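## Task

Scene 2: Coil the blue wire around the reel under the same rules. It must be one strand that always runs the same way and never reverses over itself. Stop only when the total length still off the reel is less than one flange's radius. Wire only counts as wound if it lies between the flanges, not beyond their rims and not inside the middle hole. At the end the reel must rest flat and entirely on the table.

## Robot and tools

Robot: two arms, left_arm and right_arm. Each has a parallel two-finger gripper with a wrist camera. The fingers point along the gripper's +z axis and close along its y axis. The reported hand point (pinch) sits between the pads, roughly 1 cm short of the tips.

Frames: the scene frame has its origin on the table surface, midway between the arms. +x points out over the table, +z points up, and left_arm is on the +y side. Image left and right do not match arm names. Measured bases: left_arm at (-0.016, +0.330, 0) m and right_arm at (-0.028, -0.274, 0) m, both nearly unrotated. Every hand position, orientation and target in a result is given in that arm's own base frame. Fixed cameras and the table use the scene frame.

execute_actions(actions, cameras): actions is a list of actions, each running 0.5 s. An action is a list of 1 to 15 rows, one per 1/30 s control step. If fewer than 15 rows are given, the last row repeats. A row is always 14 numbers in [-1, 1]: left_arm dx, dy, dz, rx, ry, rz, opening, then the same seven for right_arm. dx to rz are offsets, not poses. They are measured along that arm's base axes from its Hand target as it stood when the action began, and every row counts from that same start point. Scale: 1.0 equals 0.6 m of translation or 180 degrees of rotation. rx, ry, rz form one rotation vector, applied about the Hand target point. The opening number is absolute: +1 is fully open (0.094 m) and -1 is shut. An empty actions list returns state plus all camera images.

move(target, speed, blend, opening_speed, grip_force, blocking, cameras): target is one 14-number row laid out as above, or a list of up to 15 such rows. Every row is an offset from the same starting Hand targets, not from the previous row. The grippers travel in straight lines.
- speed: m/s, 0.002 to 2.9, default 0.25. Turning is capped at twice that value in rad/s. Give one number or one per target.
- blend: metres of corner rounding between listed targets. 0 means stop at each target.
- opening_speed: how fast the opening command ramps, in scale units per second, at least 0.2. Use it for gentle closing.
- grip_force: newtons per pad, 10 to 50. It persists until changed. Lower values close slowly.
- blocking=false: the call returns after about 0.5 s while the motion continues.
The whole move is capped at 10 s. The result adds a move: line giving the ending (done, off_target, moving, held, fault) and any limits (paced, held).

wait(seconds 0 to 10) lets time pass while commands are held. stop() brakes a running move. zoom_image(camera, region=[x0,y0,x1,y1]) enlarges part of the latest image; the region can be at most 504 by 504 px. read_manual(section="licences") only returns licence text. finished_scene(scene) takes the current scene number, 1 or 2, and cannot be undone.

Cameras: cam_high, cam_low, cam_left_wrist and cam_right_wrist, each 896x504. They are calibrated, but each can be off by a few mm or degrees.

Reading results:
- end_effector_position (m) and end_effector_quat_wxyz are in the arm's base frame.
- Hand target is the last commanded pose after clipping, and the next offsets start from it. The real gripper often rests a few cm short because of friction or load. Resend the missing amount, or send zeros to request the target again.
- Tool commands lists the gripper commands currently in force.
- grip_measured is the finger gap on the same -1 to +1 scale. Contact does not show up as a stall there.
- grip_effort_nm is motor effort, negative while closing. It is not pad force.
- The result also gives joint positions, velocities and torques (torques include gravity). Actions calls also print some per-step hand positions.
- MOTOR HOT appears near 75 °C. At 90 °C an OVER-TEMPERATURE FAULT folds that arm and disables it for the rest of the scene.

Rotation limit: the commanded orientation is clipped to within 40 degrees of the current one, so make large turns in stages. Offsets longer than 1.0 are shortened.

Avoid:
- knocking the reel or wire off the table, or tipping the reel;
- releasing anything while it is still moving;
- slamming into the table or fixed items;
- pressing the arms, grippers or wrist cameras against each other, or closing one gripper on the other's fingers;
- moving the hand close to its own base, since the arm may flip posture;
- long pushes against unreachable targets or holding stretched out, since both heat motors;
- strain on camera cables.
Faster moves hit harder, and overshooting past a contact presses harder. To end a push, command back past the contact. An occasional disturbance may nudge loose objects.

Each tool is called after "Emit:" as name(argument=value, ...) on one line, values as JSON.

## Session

Scene 1 done. Now scene 2.

Emit:
execute_actions(actions=[], cameras=["all"])

Scene clock: 0.00 s.
left_arm: end_effector_position=(+0.3882, +0.0244, +0.1098) grip_measured=+1.000 grip_effort_nm=n/a end_effector_quat_wxyz=(+0.609, -0.036, +0.792, +0.028) | right_arm: end_effector_position=(+0.4026, +0.0114, +0.1183) grip_measured=+1.000 grip_effort_nm=n/a end_effector_quat_wxyz=(+0.600, -0.016, +0.800, +0.016)
Joint positions: left_arm=[0.034 1.51 0.301 0.948 -0.056 -0.014 0.094] | right_arm=[0.01 1.497 0.382 0.832 -0.035 -0.004 0.094]
Joint velocities: within noise
Joint torques (N m): no reading
Heat: left arm: 32 °C; right arm: 28 °C.
Hand target: left_arm +0.3900, +0.0245, +0.1147; +0.614, -0.036, +0.788, +0.028 | right_arm +0.4047, +0.0114, +0.1242; +0.606, -0.016, +0.795, +0.016
Tool commands: left_gripper/opening=+1.0 right_gripper/opening=+1.0
camera_calibration:
cam_left_wrist: T_world_to_cam=[[0.106495, -0.992281, 0.0635364, -0.0279835], [-0.891623, -0.123583, -0.435586, 0.405063], [0.440076, -0.0102629, -0.897902, 0.037635], [0, 0, 0, 1]] pos_world=[0.347581, 0.0226775, 0.21201]
cam_right_wrist: T_world_to_cam=[[0.0638503, -0.995855, 0.0647755, -0.0258729], [-0.898891, -0.0855854, -0.429733, 0.421247], [0.433496, -0.0307875, -0.90063, 0.0451223], [0, 0, 0, 1]] pos_world=[0.360747, 0.0116761, 0.223338]

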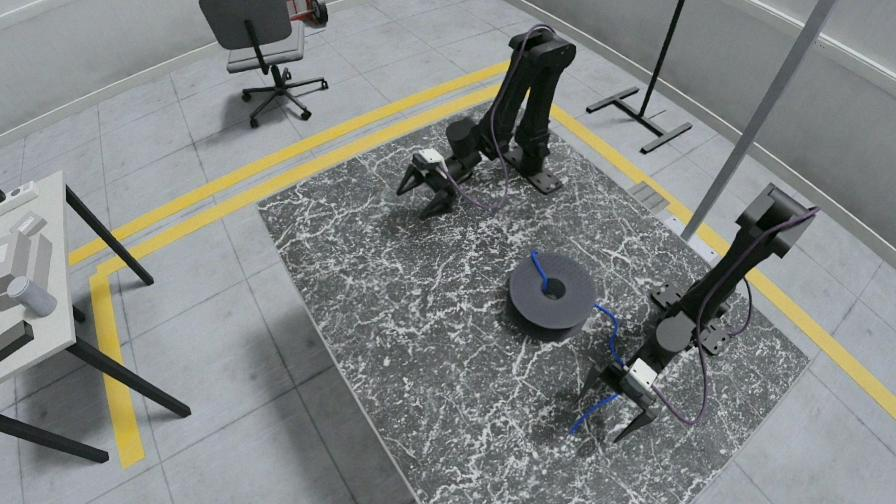

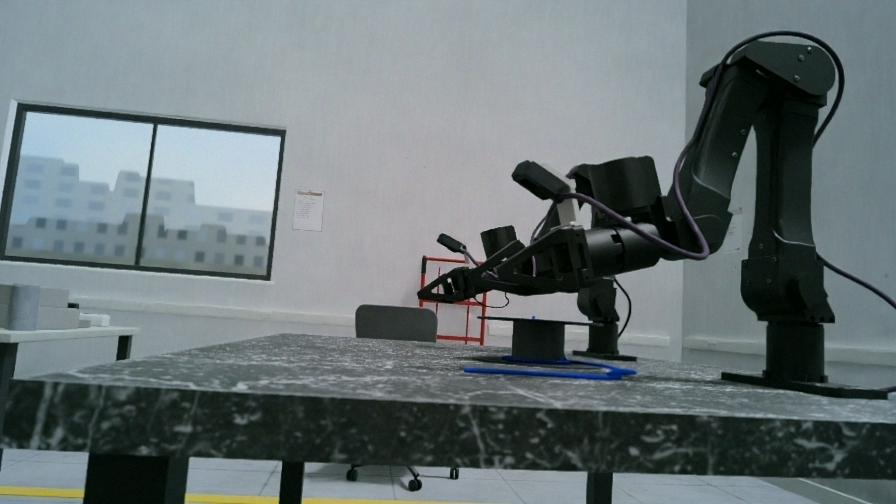

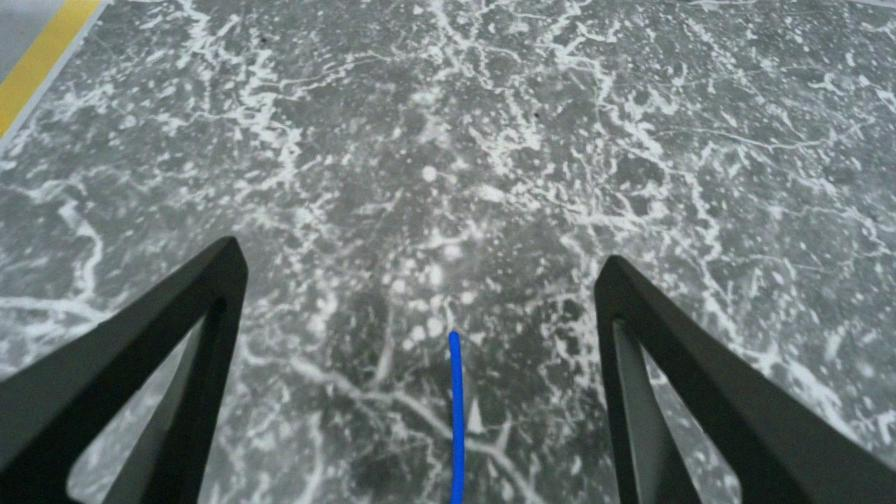

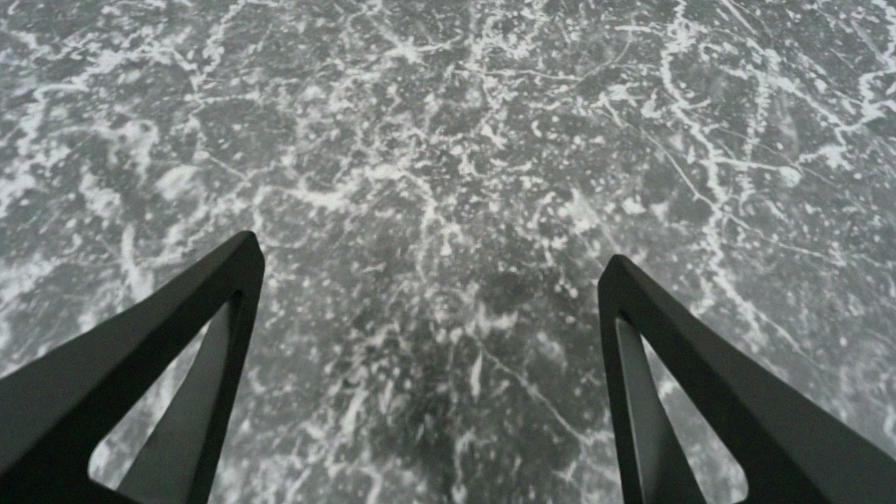

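Emit:
zoom_image(camera="cam_high", region=[480, 220, 680, 450])

Emit:
zoom_image(camera="cam_low", region=[440, 290, 680, 400])

Scaled by 2.191 from the camera's 896x504 image, which has a finer 1280x720 frame.

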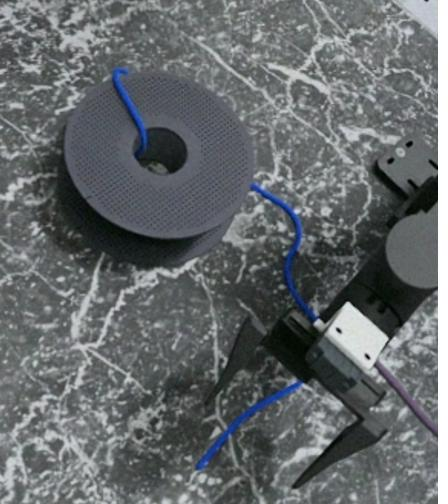

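Scaled by 2.100 from the camera's 896x504 image, which has a finer 1280x720 frame.

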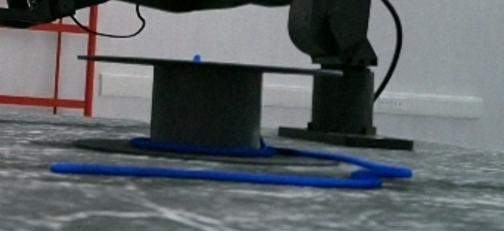

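Emit:
move(target=[-0.15,0.0425,0.1422,-0.2868,0.3405,0.3267,0.6,-0.3412,0.3977,0.0763,-0.2004,0.3767,0.2396,-0.2], speed=0.3, cameras=["all"])

Scene clock: 70.57 s.
left_arm: end_effector_position=(+0.2978, +0.0483, +0.1934) grip_measured=+0.602 grip_effort_nm=-0.10 end_effector_quat_wxyz=(+0.012, -0.602, +0.798, -0.005) | right_arm: end_effector_position=(+0.1988, +0.2455, +0.1658) grip_measured=-0.198 grip_effort_nm=-0.13 end_effector_quat_wxyz=(+0.000, -0.450, +0.893, -0.005)
Joint positions: left_arm=[0.156 1.69 1.702 -1.558 -0.002 -1.136 0.075] | right_arm=[0.892 1.752 1.663 -1.485 0.009 -0.041 0.038]
Joint torques (N m): left_arm=[0.39 -6.22 8.92 0.32 -0.07 -0.11] | right_arm=[-0.05 -7.01 8.58 0.08 -0.09 0.11]
Heat: left arm: 34 °C; right arm: 30 °C.
Hand target: left_arm +0.3001, +0.0500, +0.2000; -0.001, -0.609, +0.793, +0.000 | right_arm +0.1999, +0.2500, +0.1700; +0.000, -0.447, +0.895, +0.000
Off the commanded pose: left_arm 0.007 m, 2 deg | right_arm 0.006 m, 1 deg.
joint sent to its limit (left arm) — joint 4 (wrist pitch), lower limit. The joint targets still meet the commanded pose.
move: done
camera_calibration:
cam_left_wrist: T_world_to_cam=[[0.97722, -0.210764, 0.0248855, -0.289465], [-0.157711, -0.642718, 0.749693, -0.058949], [-0.142014, -0.73654, -0.661317, 0.315425], [0, 0, 0, 1]] pos_world=[0.318369, 0.133427, 0.259993]
cam_right_wrist: T_world_to_cam=[[0.844806, -0.534986, 0.00958279, -0.042015], [-0.360624, -0.556055, 0.748834, 0.0914611], [-0.395288, -0.636076, -0.662688, 0.457384], [0, 0, 0, 1]] pos_world=[0.249276, 0.319311, 0.235016]

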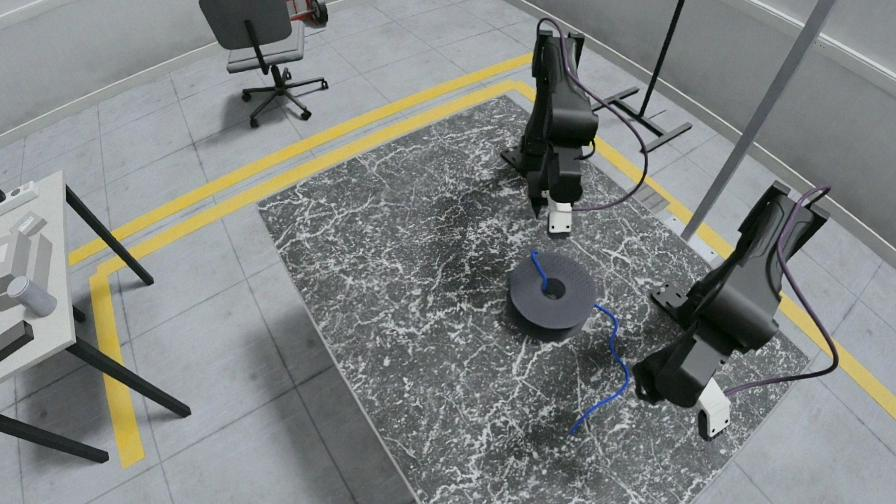

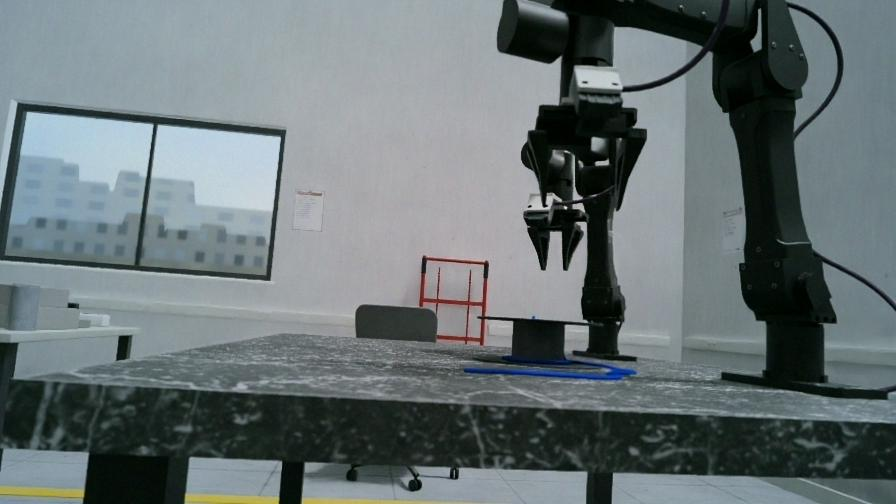

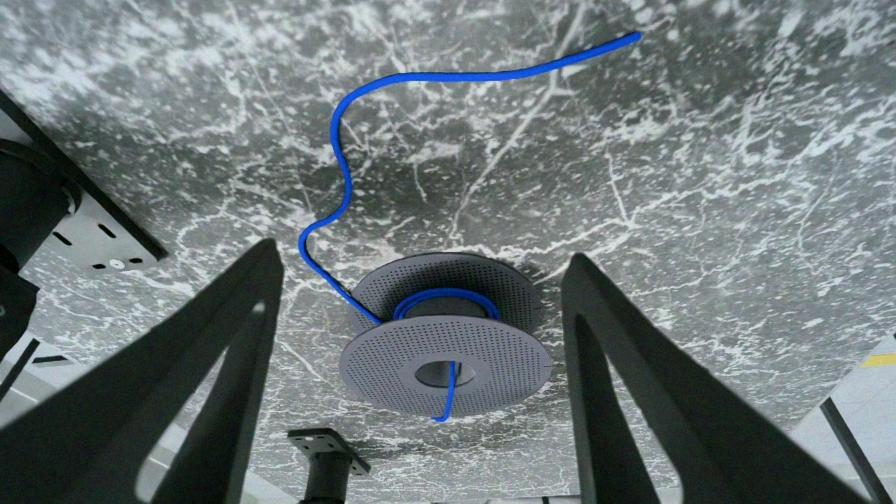

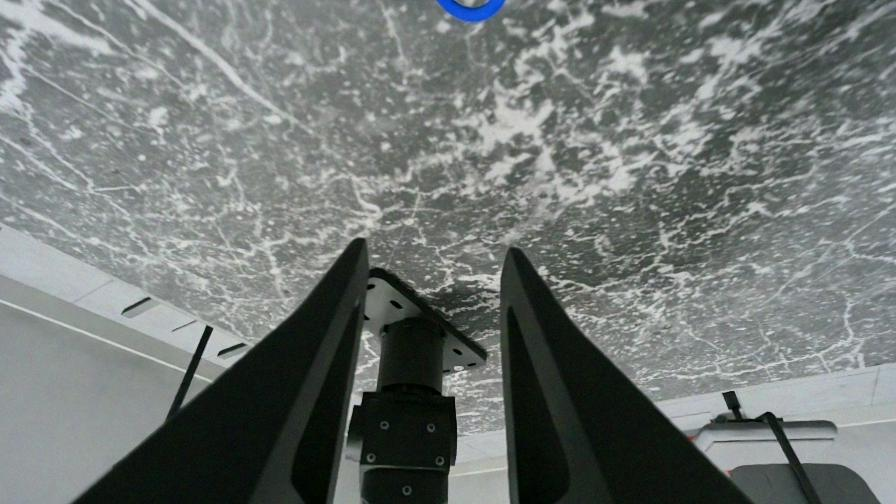

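Emit:
zoom_image(camera="cam_left_wrist", region=[320, 230, 580, 430])

Emit:
zoom_image(camera="cam_low", region=[470, 305, 650, 390])

Scaled by 1.938 from the camera's 896x504 image, which has a finer 1280x720 frame.

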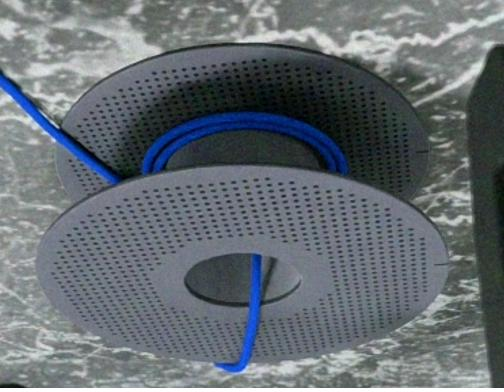

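Scaled by 2.800 from the camera's 896x504 image, which has a finer 1280x720 frame.

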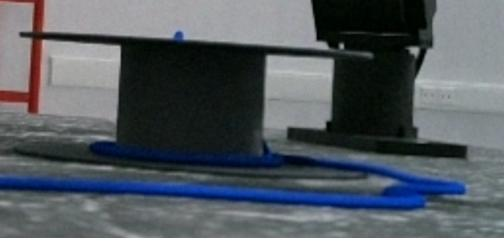

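Emit:
move(target=[0,0,0,0,0,0,0.6,0.101,0.1825,-0.075,0,0,0.1056,-0.9], speed=0.2, cameras=["cam_right_wrist","cam_left_wrist","cam_high"])

Scene clock: 180.63 s.
left_arm: end_effector_position=(+0.2977, +0.0482, +0.1934) grip_measured=+0.602 grip_effort_nm=-0.10 end_effector_quat_wxyz=(+0.011, -0.602, +0.798, -0.005) | right_arm: end_effector_position=(+0.2620, +0.3553, +0.1242) grip_measured=-0.898 grip_effort_nm=-0.14 end_effector_quat_wxyz=(+0.006, -0.581, +0.814, -0.002)
Joint positions: left_arm=[0.156 1.69 1.702 -1.559 -0.002 -1.136 0.075] | right_arm=[0.937 2.287 2.274 -1.548 0.008 -0.304 0.005]
Joint torques (N m): left_arm=[0.38 -6.19 8.91 0.34 -0.05 -0.07] | right_arm=[0.35 -11.85 8.42 0.06 -0.1 -0.13]
Heat: left arm: 38 °C; right arm: 32 °C.
Hand target: left_arm +0.3000, +0.0500, +0.2000; -0.001, -0.609, +0.793, +0.000 | right_arm +0.2605, +0.3596, +0.1250; +0.000, -0.588, +0.809, +0.000
Off the commanded pose: left_arm 0.007 m, 2 deg | right_arm 0.005 m, 1 deg.
joint sent to its limit (left arm) — joint 4 (wrist pitch), lower limit. The joint targets still meet the commanded pose.
joint sent to its limit (right arm) — joint 4 (wrist pitch), lower limit. The joint targets still meet the commanded pose.
move: done
camera_calibration:
cam_left_wrist: T_world_to_cam=[[0.977287, -0.210479, 0.0246938, -0.289493], [-0.157312, -0.642433, 0.750022, -0.0591907], [-0.142, -0.736871, -0.660952, 0.31523], [0, 0, 0, 1]] pos_world=[0.318369, 0.133325, 0.259895]
cam_right_wrist: T_world_to_cam=[[0.967132, -0.25395, 0.0128567, -0.168559], [-0.179601, -0.646443, 0.741522, 0.192152], [-0.179998, -0.719459, -0.670805, 0.498844], [0, 0, 0, 1]] pos_world=[0.28732, 0.440308, 0.194309]
Images, in order (width x height): cam_high 896x504, cam_left_wrist 896x504, cam_right_wrist 896x504.

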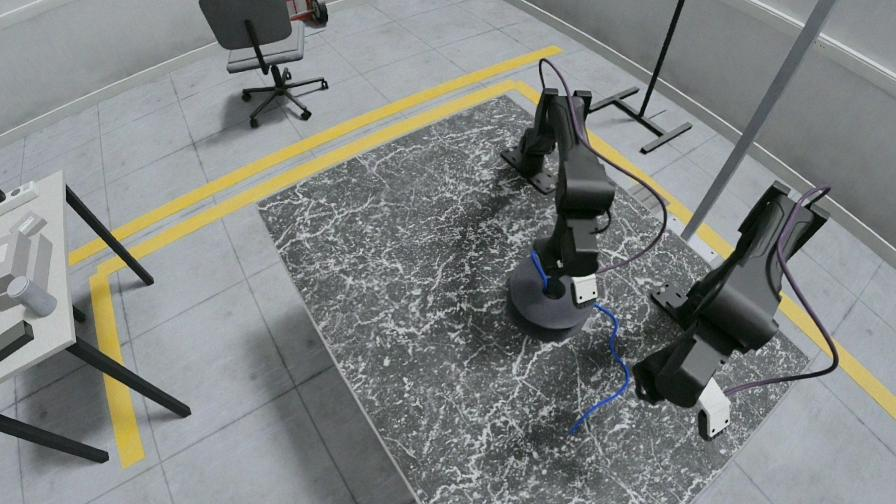

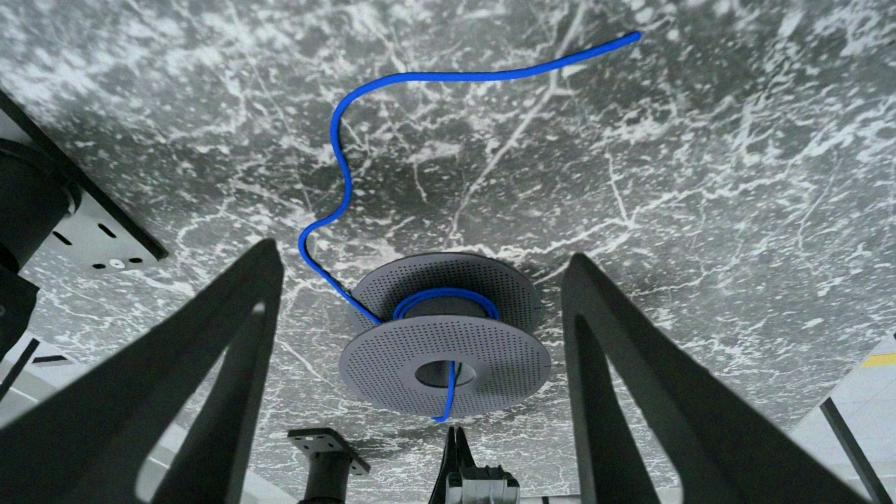

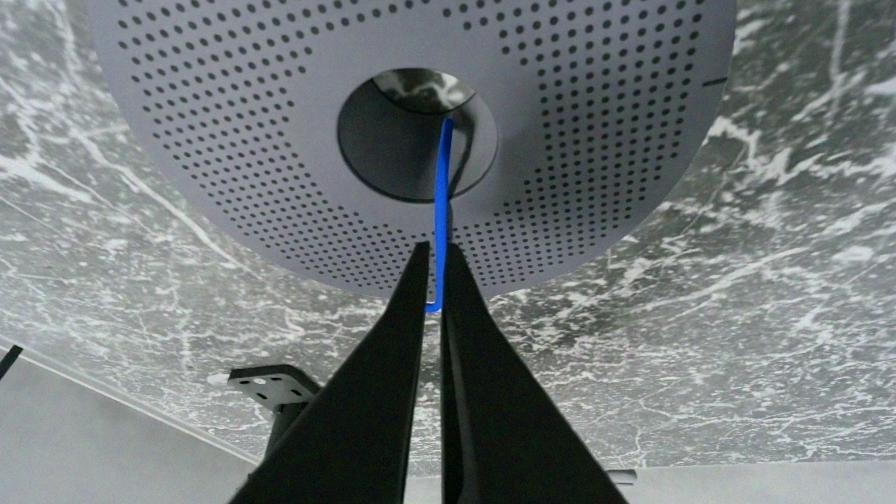

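Emit:
move(target=[0,0,0,0,0,0,0.6,-0.0115,0.009,-0.04,0,0,0.1,-0.9], speed=0.1, cameras=["cam_right_wrist","cam_low"])

Scene clock: 193.77 s.
left_arm: end_effector_position=(+0.2977, +0.0482, +0.1934) grip_measured=+0.602 grip_effort_nm=-0.10 end_effector_quat_wxyz=(+0.011, -0.602, +0.798, -0.005) | right_arm: end_effector_position=(+0.2564, +0.3617, +0.1082) grip_measured=-0.898 grip_effort_nm=-0.14 end_effector_quat_wxyz=(-0.003, +0.701, -0.713, +0.004)
Joint positions: left_arm=[0.156 1.69 1.702 -1.559 -0.002 -1.136 0.075] | right_arm=[0.955 2.287 2.21 -1.488 0.008 -0.599 0.005]
Joint torques (N m): left_arm=[0.42 -6.19 8.94 0.32 -0.04 -0.08] | right_arm=[0.36 -12.77 4.78 0.44 -0.09 -0.13]
Heat: left arm: 38 °C; right arm: 32 °C.
Hand target: left_arm +0.3000, +0.0500, +0.2000; -0.001, -0.609, +0.793, +0.000 | right_arm +0.2537, +0.3650, +0.1010; +0.000, +0.707, -0.707, +0.000
Off the commanded pose: left_arm 0.007 m, 2 deg | right_arm 0.008 m, 1 deg.
joint sent to its limit (left arm) — joint 4 (wrist pitch), lower limit. The joint targets still meet the commanded pose.
move: done
camera_calibration:
cam_right_wrist: T_world_to_cam=[[0.998367, 0.0559982, 0.0112992, -0.281275], [0.0288368, -0.664749, 0.74651, 0.159827], [0.0493144, -0.744965, -0.665278, 0.441543], [0, 0, 0, 1]] pos_world=[0.254433, 0.45093, 0.177615]
Images, in order (width x height): cam_low 896x504, cam_right_wrist 896x504.

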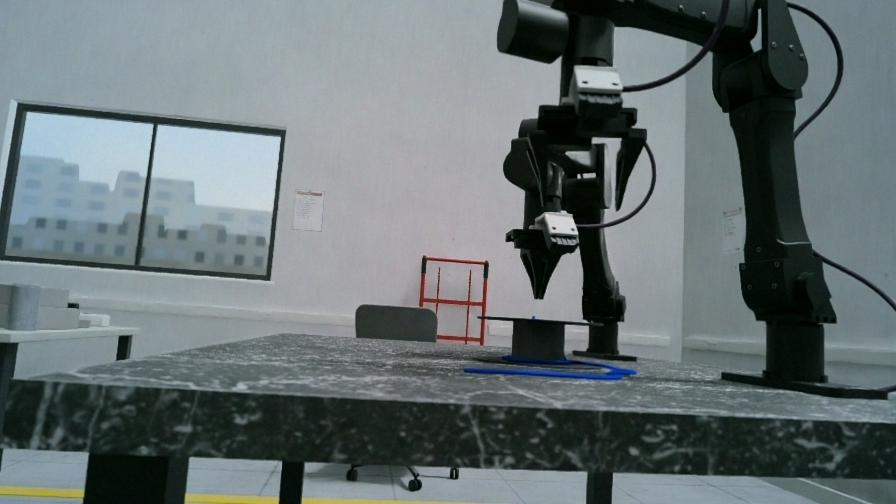

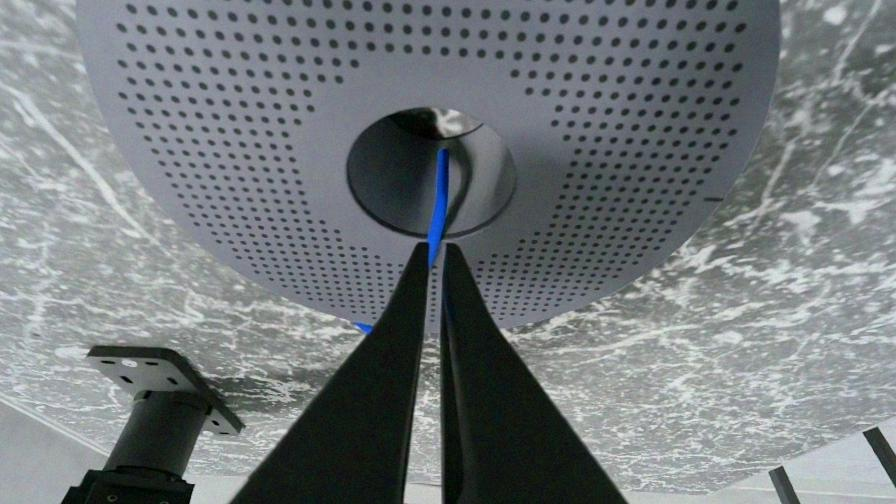

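Emit:
move(target=[0,0,0,0,0,0,0.6,-0.0037,0.0035,-0.072,0,0,0,-0.9], speed=0.06, cameras=["cam_right_wrist","cam_low"])

Scene clock: 204.70 s.
left_arm: end_effector_position=(+0.2977, +0.0482, +0.1934) grip_measured=+0.602 grip_effort_nm=-0.10 end_effector_quat_wxyz=(+0.011, -0.602, +0.798, -0.005) | right_arm: end_effector_position=(+0.2542, +0.3639, +0.0609) grip_measured=-0.898 grip_effort_nm=-0.14 end_effector_quat_wxyz=(+0.002, +0.704, -0.711, +0.004)
Joint positions: left_arm=[0.156 1.69 1.702 -1.559 -0.002 -1.136 0.075] | right_arm=[0.962 2.287 2.021 -1.311 0.008 -0.599 0.005]
Joint torques (N m): left_arm=[0.38 -6.2 8.91 0.33 -0.05 -0.07] | right_arm=[0.5 -13.83 5.08 0.39 -0.07 -0.04]
Heat: left arm: 38 °C; right arm: 31 °C.
Hand target: left_arm +0.3000, +0.0500, +0.2000; -0.001, -0.609, +0.793, +0.000 | right_arm +0.2514, +0.3671, +0.0578; +0.000, +0.707, -0.707, +0.000
Off the commanded pose: left_arm 0.007 m, 2 deg | right_arm 0.005 m, 1 deg.
joint sent to its limit (left arm) — joint 4 (wrist pitch), lower limit. The joint targets still meet the commanded pose.
move: done
camera_calibration:
cam_right_wrist: T_world_to_cam=[[0.997981, 0.0633484, 0.00465704, -0.280886], [0.0382529, -0.657921, 0.752115, 0.191402], [0.0507093, -0.750418, -0.659016, 0.413139], [0, 0, 0, 1]] pos_world=[0.252047, 0.453748, 0.129617]
Images, in order (width x height): cam_low 896x504, cam_right_wrist 896x504.

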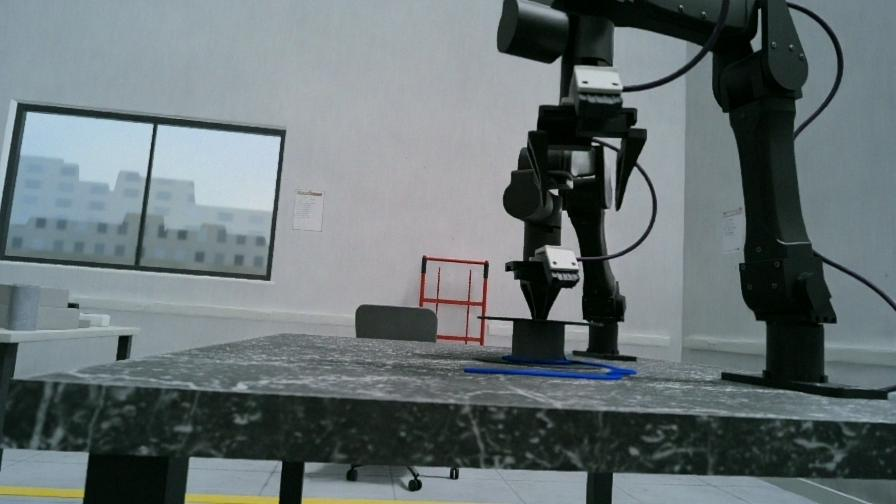

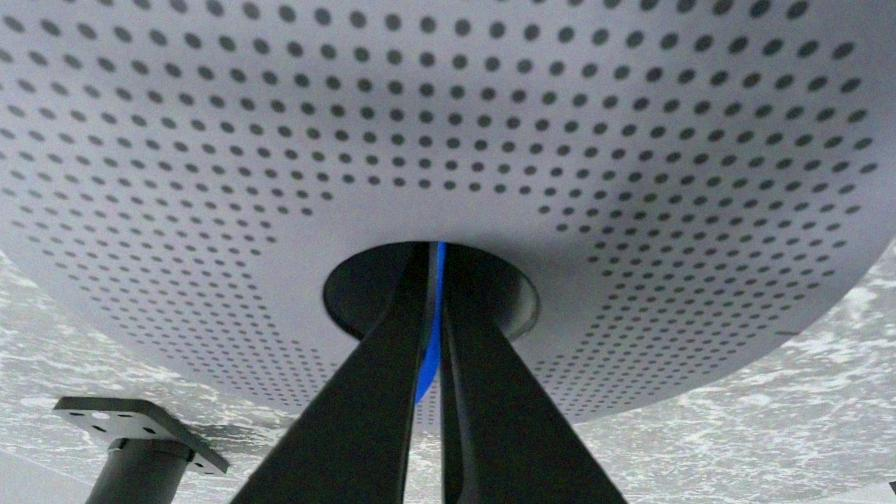

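Emit:
move(target=[0,0,0,0,0,0,0.6,0,0,0,0,0,0,-0.06], speed=0.06, opening_speed=0.5, cameras=["cam_right_wrist"])

Scene clock: 210.97 s.
left_arm: end_effector_position=(+0.2977, +0.0482, +0.1934) grip_measured=+0.602 grip_effort_nm=-0.10 end_effector_quat_wxyz=(+0.011, -0.602, +0.798, -0.005) | right_arm: end_effector_position=(+0.2546, +0.3639, +0.0639) grip_measured=-0.094 grip_effort_nm=1.25 end_effector_quat_wxyz=(-0.001, +0.704, -0.710, +0.005)
Joint positions: left_arm=[0.156 1.69 1.702 -1.559 -0.002 -1.136 0.075] | right_arm=[0.962 2.28 2.021 -1.311 0.01 -0.6 0.043]
Joint torques (N m): left_arm=[0.38 -6.17 8.95 0.33 -0.05 -0.07] | right_arm=[0.51 -12.9 4.92 0.44 -0.1 -0.04]
Heat: left arm: 38 °C; right arm: 31 °C.
Hand target: left_arm +0.3000, +0.0500, +0.2000; -0.001, -0.609, +0.793, +0.000 | right_arm +0.2514, +0.3671, +0.0579; +0.000, +0.708, -0.707, +0.000
Off the commanded pose: left_arm 0.007 m, 2 deg | right_arm 0.008 m, 1 deg.
joint sent to its limit (left arm) — joint 4 (wrist pitch), lower limit. The joint targets still meet the commanded pose.
move: done
camera_calibration:
cam_right_wrist: T_world_to_cam=[[0.997851, 0.064812, 0.00961949, -0.282068], [0.035707, -0.660996, 0.749539, 0.191102], [0.0549376, -0.747585, -0.66189, 0.413124], [0, 0, 0, 1]] pos_world=[0.251942, 0.453444, 0.132917]
Images, in order (width x height): cam_right_wrist 896x504.

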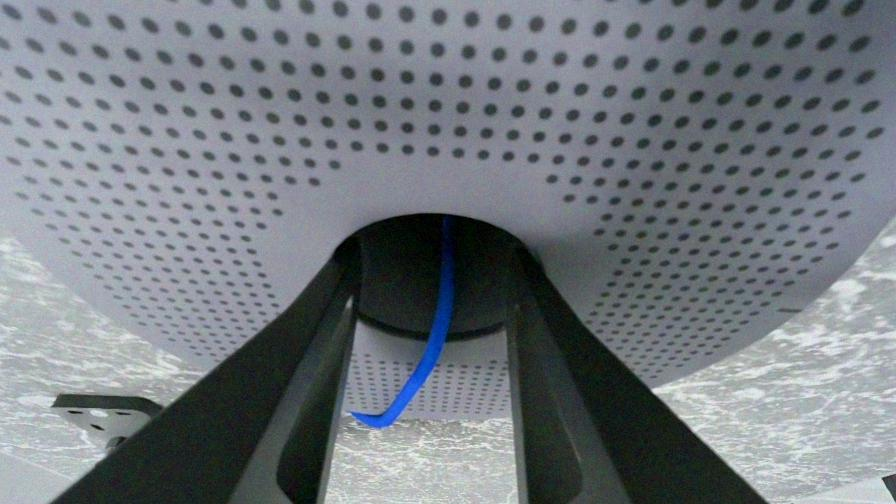

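Emit:
move(target=[0,0,0,0,0,0,0.6,0.1508,-0.2117,0.006,0,0,0,-0.06], speed=0.1, cameras=["cam_right_wrist","cam_left_wrist","cam_high"])

Scene clock: 220.33 s.
left_arm: end_effector_position=(+0.2977, +0.0482, +0.1934) grip_measured=+0.602 grip_effort_nm=-0.10 end_effector_quat_wxyz=(+0.011, -0.602, +0.798, -0.005) | right_arm: end_effector_position=(+0.3434, +0.2491, +0.0654) grip_measured=-0.081 grip_effort_nm=1.11 end_effector_quat_wxyz=(-0.008, +0.702, -0.712, -0.007)
Joint positions: left_arm=[0.156 1.69 1.702 -1.559 -0.002 -1.136 0.075] | right_arm=[0.618 2.173 1.852 -1.237 -0.017 -0.939 0.043]
Joint torques (N m): left_arm=[0.43 -6.19 8.94 0.33 -0.05 -0.07] | right_arm=[-0.81 -13.55 3.96 0.35 0.17 -0.28]
Heat: left arm: 38 °C; right arm: 31 °C.
Hand target: left_arm +0.3000, +0.0500, +0.2000; -0.001, -0.609, +0.793, +0.000 | right_arm +0.3419, +0.2401, +0.0614; +0.000, +0.708, -0.707, +0.000
Off the commanded pose: left_arm 0.007 m, 2 deg | right_arm 0.010 m, 1 deg.
joint sent to its limit (left arm) — joint 4 (wrist pitch), lower limit. The joint targets still meet the commanded pose.
move: done
camera_calibration:
cam_left_wrist: T_world_to_cam=[[0.977287, -0.210479, 0.0246938, -0.289493], [-0.157312, -0.642433, 0.750022, -0.0591907], [-0.142, -0.736871, -0.660952, 0.31523], [0, 0, 0, 1]] pos_world=[0.318369, 0.133325, 0.259895]
cam_right_wrist: T_world_to_cam=[[0.99822, 0.0595129, 0.00393743, -0.361716], [0.0377013, -0.680769, 0.731527, 0.11627], [0.0462158, -0.730076, -0.681801, 0.323289], [0, 0, 0, 1]] pos_world=[0.341747, 0.336705, 0.136788]
Images, in order (width x height): cam_high 896x504, cam_left_wrist 896x504, cam_right_wrist 896x504.

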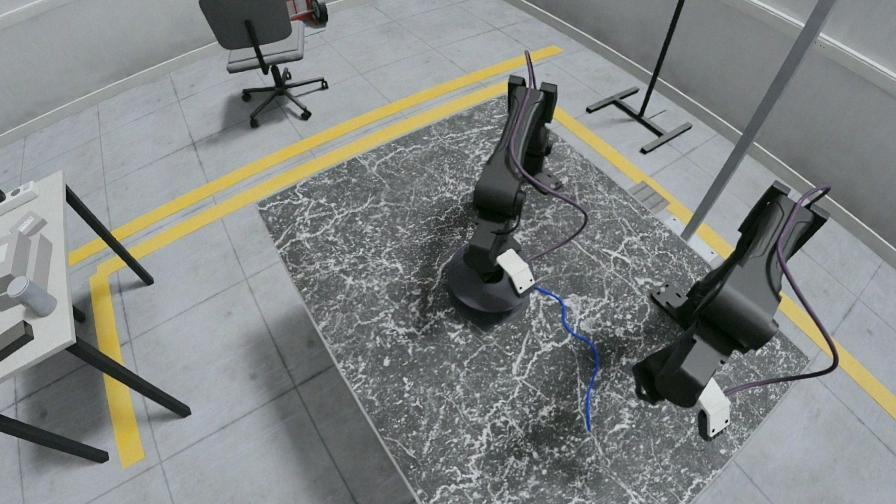

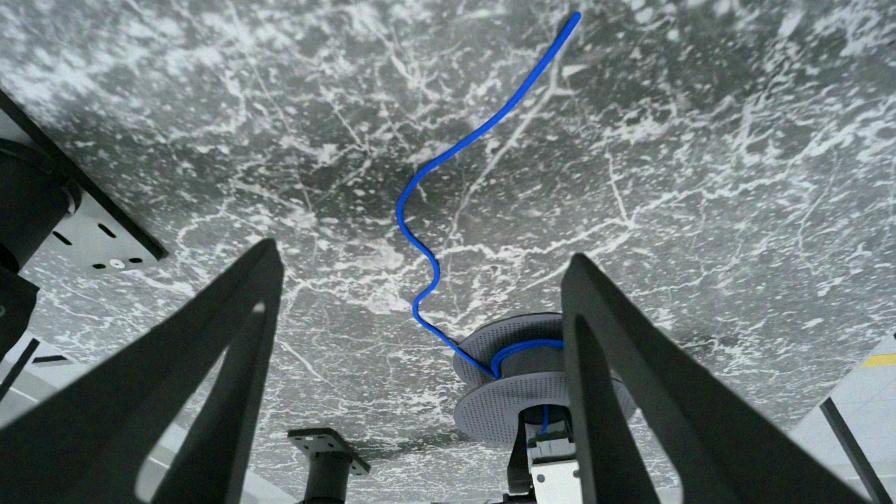

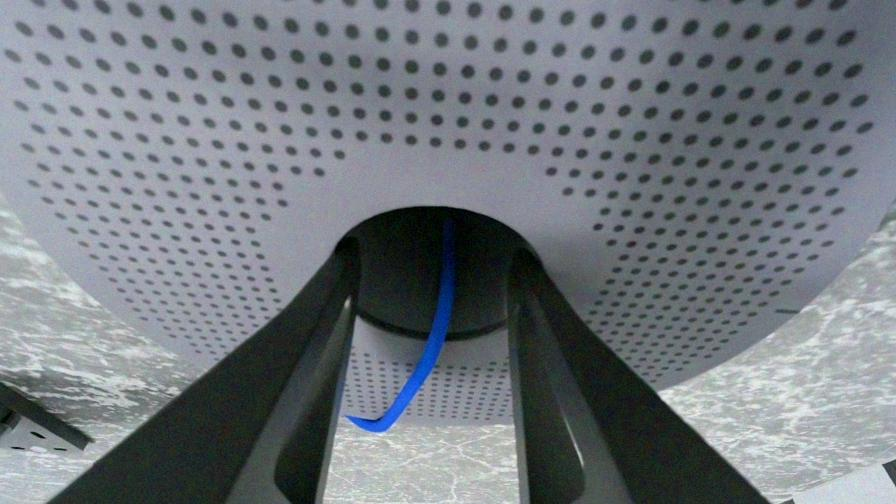

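Emit:
move(target=[-0.0883,-0.2433,-0.23,0,0,0.0278,-0.2,0,0,0,0,0,0,-0.06], speed=0.2, cameras=["cam_left_wrist","cam_high"])

Scene clock: 234.47 s.
left_arm: end_effector_position=(+0.2516, -0.0987, +0.0662) grip_measured=-0.198 grip_effort_nm=-0.10 end_effector_quat_wxyz=(-0.002, -0.640, +0.768, -0.009) | right_arm: end_effector_position=(+0.3434, +0.2491, +0.0654) grip_measured=-0.081 grip_effort_nm=1.11 end_effector_quat_wxyz=(-0.008, +0.702, -0.712, -0.007)
Joint positions: left_arm=[-0.369 1.583 1.079 -1.052 0.012 -1.759 0.038] | right_arm=[0.618 2.173 1.852 -1.237 -0.017 -0.939 0.043]
Joint torques (N m): left_arm=[-0.39 -5.83 4.59 0.53 -0.16 -0.1] | right_arm=[-0.94 -13.59 3.74 0.35 0.17 -0.27]
Heat: left arm: 38 °C; right arm: 31 °C.
Hand target: left_arm +0.2470, -0.0960, +0.0620; -0.001, -0.643, +0.766, +0.000 | right_arm +0.3419, +0.2401, +0.0614; +0.000, +0.708, -0.707, +0.000
Off the commanded pose: left_arm 0.007 m, 1 deg | right_arm 0.010 m, 1 deg.
move: done
camera_calibration:
cam_left_wrist: T_world_to_cam=[[0.993305, -0.114821, 0.0127131, -0.26595], [-0.0833514, -0.636132, 0.767065, -0.0845278], [-0.0799883, -0.762989, -0.641443, 0.0969037], [0, 0, 0, 1]] pos_world=[0.264875, -0.0103711, 0.130378]
Images, in order (width x height): cam_high 896x504, cam_left_wrist 896x504.

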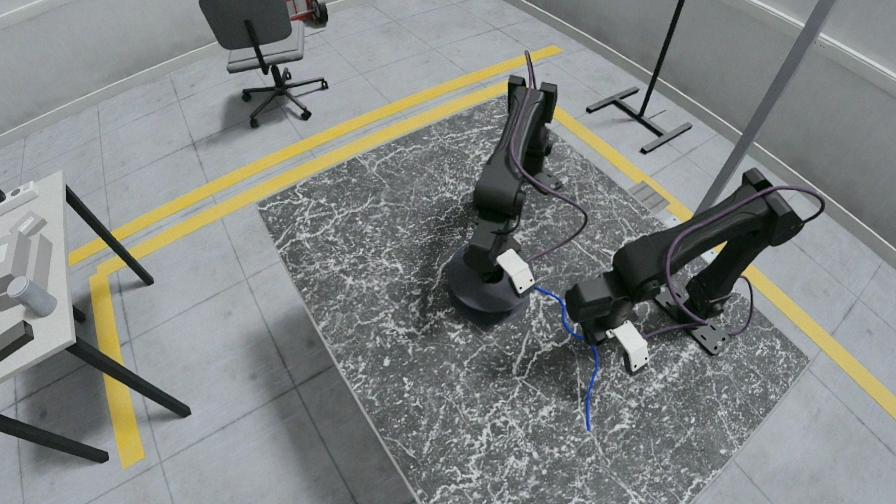

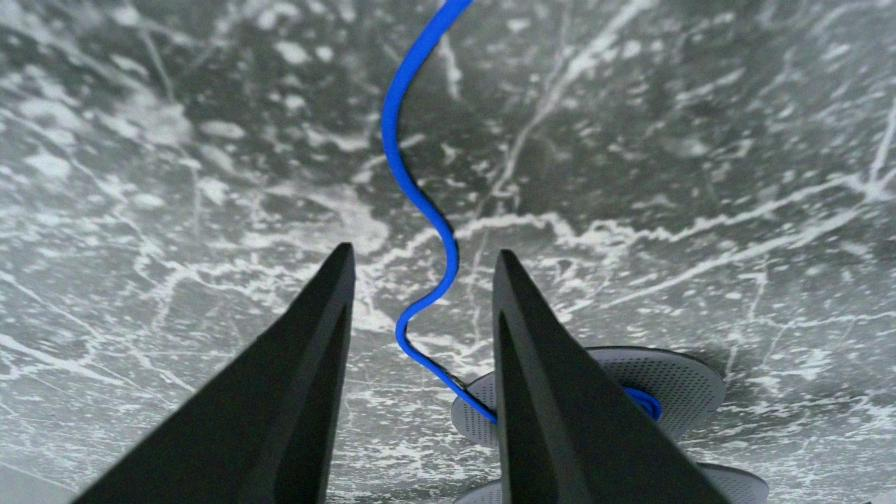

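Emit:
move(target=[-0.0175,0,-0.0833,0,0,0,-0.3,0,0,0,0,0,0,-0.06], speed=0.12, cameras=["cam_left_wrist"])

Scene clock: 241.30 s.
left_arm: end_effector_position=(+0.2417, -0.0979, +0.0169) grip_measured=-0.298 grip_effort_nm=-0.10 end_effector_quat_wxyz=(-0.001, -0.642, +0.767, -0.011) | right_arm: end_effector_position=(+0.3434, +0.2491, +0.0654) grip_measured=-0.081 grip_effort_nm=1.11 end_effector_quat_wxyz=(-0.008, +0.702, -0.712, -0.007)
Joint positions: left_arm=[-0.38 1.616 0.902 -0.839 0.012 -1.774 0.033] | right_arm=[0.618 2.173 1.852 -1.237 -0.017 -0.939 0.043]
Joint torques (N m): left_arm=[-0.68 -5.29 4.46 0.54 -0.17 -0.06] | right_arm=[-0.76 -13.5 3.78 0.35 0.17 -0.29]
Heat: left arm: 37 °C; right arm: 31 °C.
Hand target: left_arm +0.2365, -0.0959, +0.0120; -0.001, -0.643, +0.766, +0.000 | right_arm +0.3419, +0.2401, +0.0614; +0.000, +0.708, -0.707, +0.000
Off the commanded pose: left_arm 0.007 m, 1 deg | right_arm 0.010 m, 1 deg.
move: done
camera_calibration:
cam_left_wrist: T_world_to_cam=[[0.993776, -0.110166, 0.0165241, -0.255195], [-0.083188, -0.635249, 0.767814, -0.0471121], [-0.07409, -0.76441, -0.64046, 0.063527], [0, 0, 0, 1]] pos_world=[0.254394, -0.00948103, 0.0810767]
Images, in order (width x height): cam_left_wrist 896x504.

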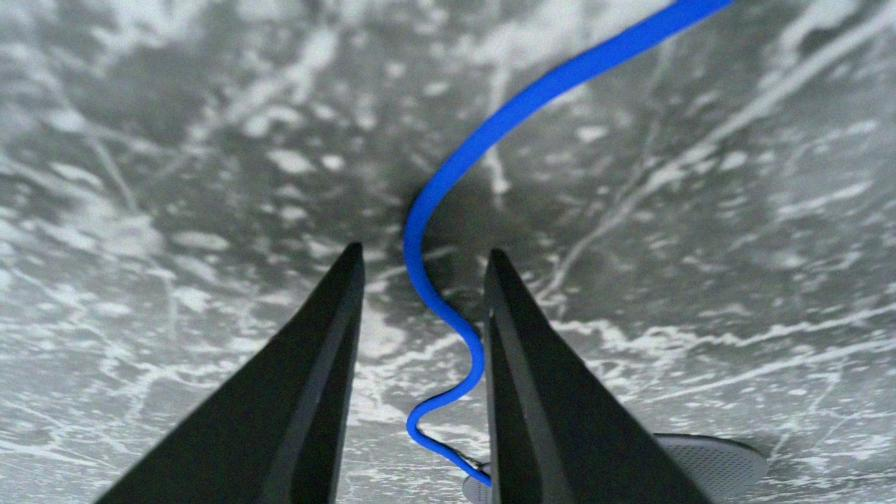

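Emit:
move(target=[-0.004,0,-0.007,0,0,0,-0.76,0,0,0,0,0,0,-0.06], speed=0.05, opening_speed=0.5, grip_force=[30, 50], cameras=["cam_left_wrist"])

Scene clock: 246.03 s.
left_arm: end_effector_position=(+0.2405, -0.0985, +0.0135) grip_measured=-0.758 grip_effort_nm=-0.10 end_effector_quat_wxyz=(+0.000, -0.642, +0.767, -0.013) | right_arm: end_effector_position=(+0.3434, +0.2491, +0.0654) grip_measured=-0.081 grip_effort_nm=1.11 end_effector_quat_wxyz=(-0.008, +0.702, -0.712, -0.007)
Joint positions: left_arm=[-0.384 1.616 0.887 -0.82 0.012 -1.778 0.011] | right_arm=[0.618 2.173 1.852 -1.237 -0.017 -0.939 0.043]
Joint torques (N m): left_arm=[-0.62 -5.2 4.16 0.53 -0.17 -0.07] | right_arm=[-0.81 -13.61 3.78 0.35 0.17 -0.25]
Heat: left arm: 36 °C; right arm: 31 °C.
Hand target: left_arm +0.2341, -0.0959, +0.0078; -0.001, -0.643, +0.766, +0.000 | right_arm +0.3419, +0.2401, +0.0614; +0.000, +0.708, -0.707, +0.000
Off the commanded pose: left_arm 0.009 m, 1 deg | right_arm 0.010 m, 1 deg.
grip_force (N): 30, 50
move: done
camera_calibration:
cam_left_wrist: T_world_to_cam=[[0.993718, -0.110157, 0.0197702, -0.253932], [-0.0855964, -0.634256, 0.76837, -0.0441513], [-0.0721021, -0.765235, -0.6397, 0.0602325], [0, 0, 0, 1]] pos_world=[0.252901, -0.00988362, 0.0774756]
Images, in order (width x height): cam_left_wrist 896x504.

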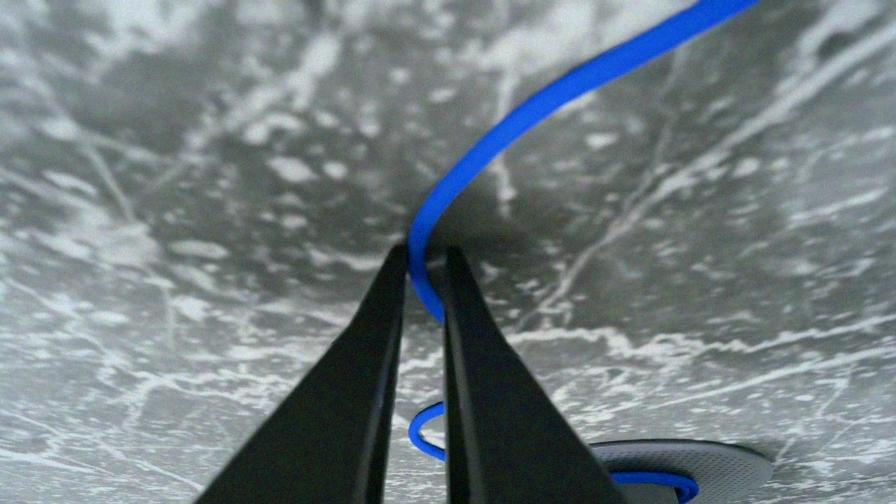

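Emit:
move(target=[0,0,0,0,0,0,-0.76,0,0,0,0,0,0.2889,-0.06], speed=0.2, cameras=["cam_left_wrist","cam_high","cam_right_wrist"])

Scene clock: 254.10 s.
left_arm: end_effector_position=(+0.2411, -0.0987, +0.0135) grip_measured=-0.758 grip_effort_nm=-0.10 end_effector_quat_wxyz=(+0.000, -0.642, +0.767, -0.014) | right_arm: end_effector_position=(+0.3453, +0.2464, +0.0659) grip_measured=-0.078 grip_effort_nm=0.96 end_effector_quat_wxyz=(-0.007, +0.942, -0.336, +0.003)
Joint positions: left_arm=[-0.384 1.616 0.887 -0.817 0.012 -1.778 0.011] | right_arm=[0.616 2.172 1.852 -1.237 -0.004 -1.84 0.043]
Joint torques (N m): left_arm=[-0.68 -5.23 4.15 0.51 -0.16 -0.07] | right_arm=[-0.59 -13.49 3.9 0.33 0.03 -0.37]
Heat: left arm: 35 °C; right arm: 31 °C.
Hand target: left_arm +0.2341, -0.0960, +0.0078; -0.001, -0.643, +0.766, +0.000 | right_arm +0.3419, +0.2401, +0.0614; +0.000, +0.946, -0.325, +0.000
Off the commanded pose: left_arm 0.009 m, 2 deg | right_arm 0.008 m, 2 deg.
grip_force (N): 30, 50
move: done
camera_calibration:
cam_left_wrist: T_world_to_cam=[[0.993666, -0.110129, 0.0223564, -0.254643], [-0.0875045, -0.63346, 0.768812, -0.0437784], [-0.0705067, -0.765899, -0.639084, 0.0596551], [0, 0, 0, 1]] pos_world=[0.253406, -0.0100857, 0.0774748]
cam_right_wrist: T_world_to_cam=[[0.575098, 0.817914, 0.0166866, -0.405073], [0.536775, -0.392657, 0.746789, -0.130313], [0.617361, -0.42052, -0.664852, 0.0469932], [0, 0, 0, 1]] pos_world=[0.273894, 0.299909, 0.135319]
Images, in order (width x height): cam_high 896x504, cam_left_wrist 896x504, cam_right_wrist 896x504.

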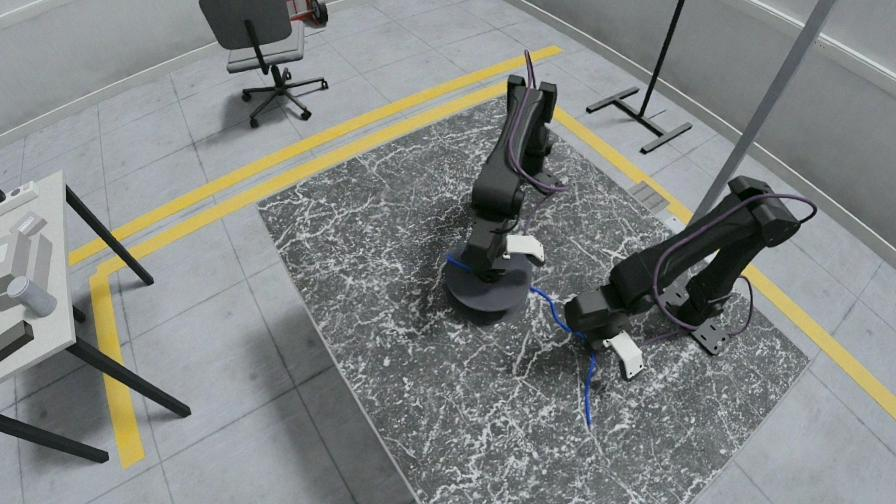

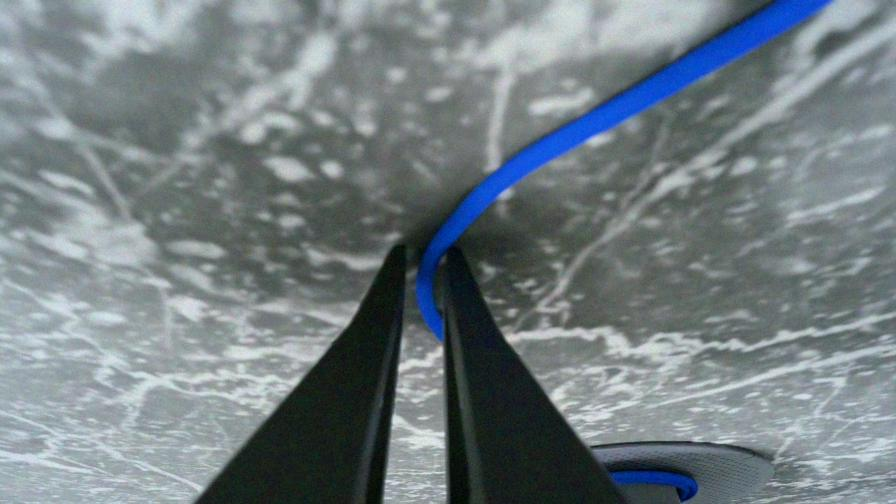

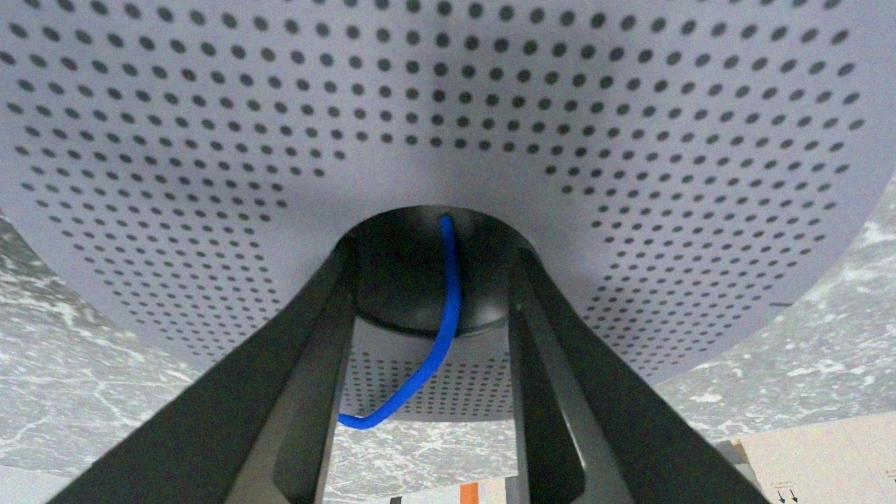

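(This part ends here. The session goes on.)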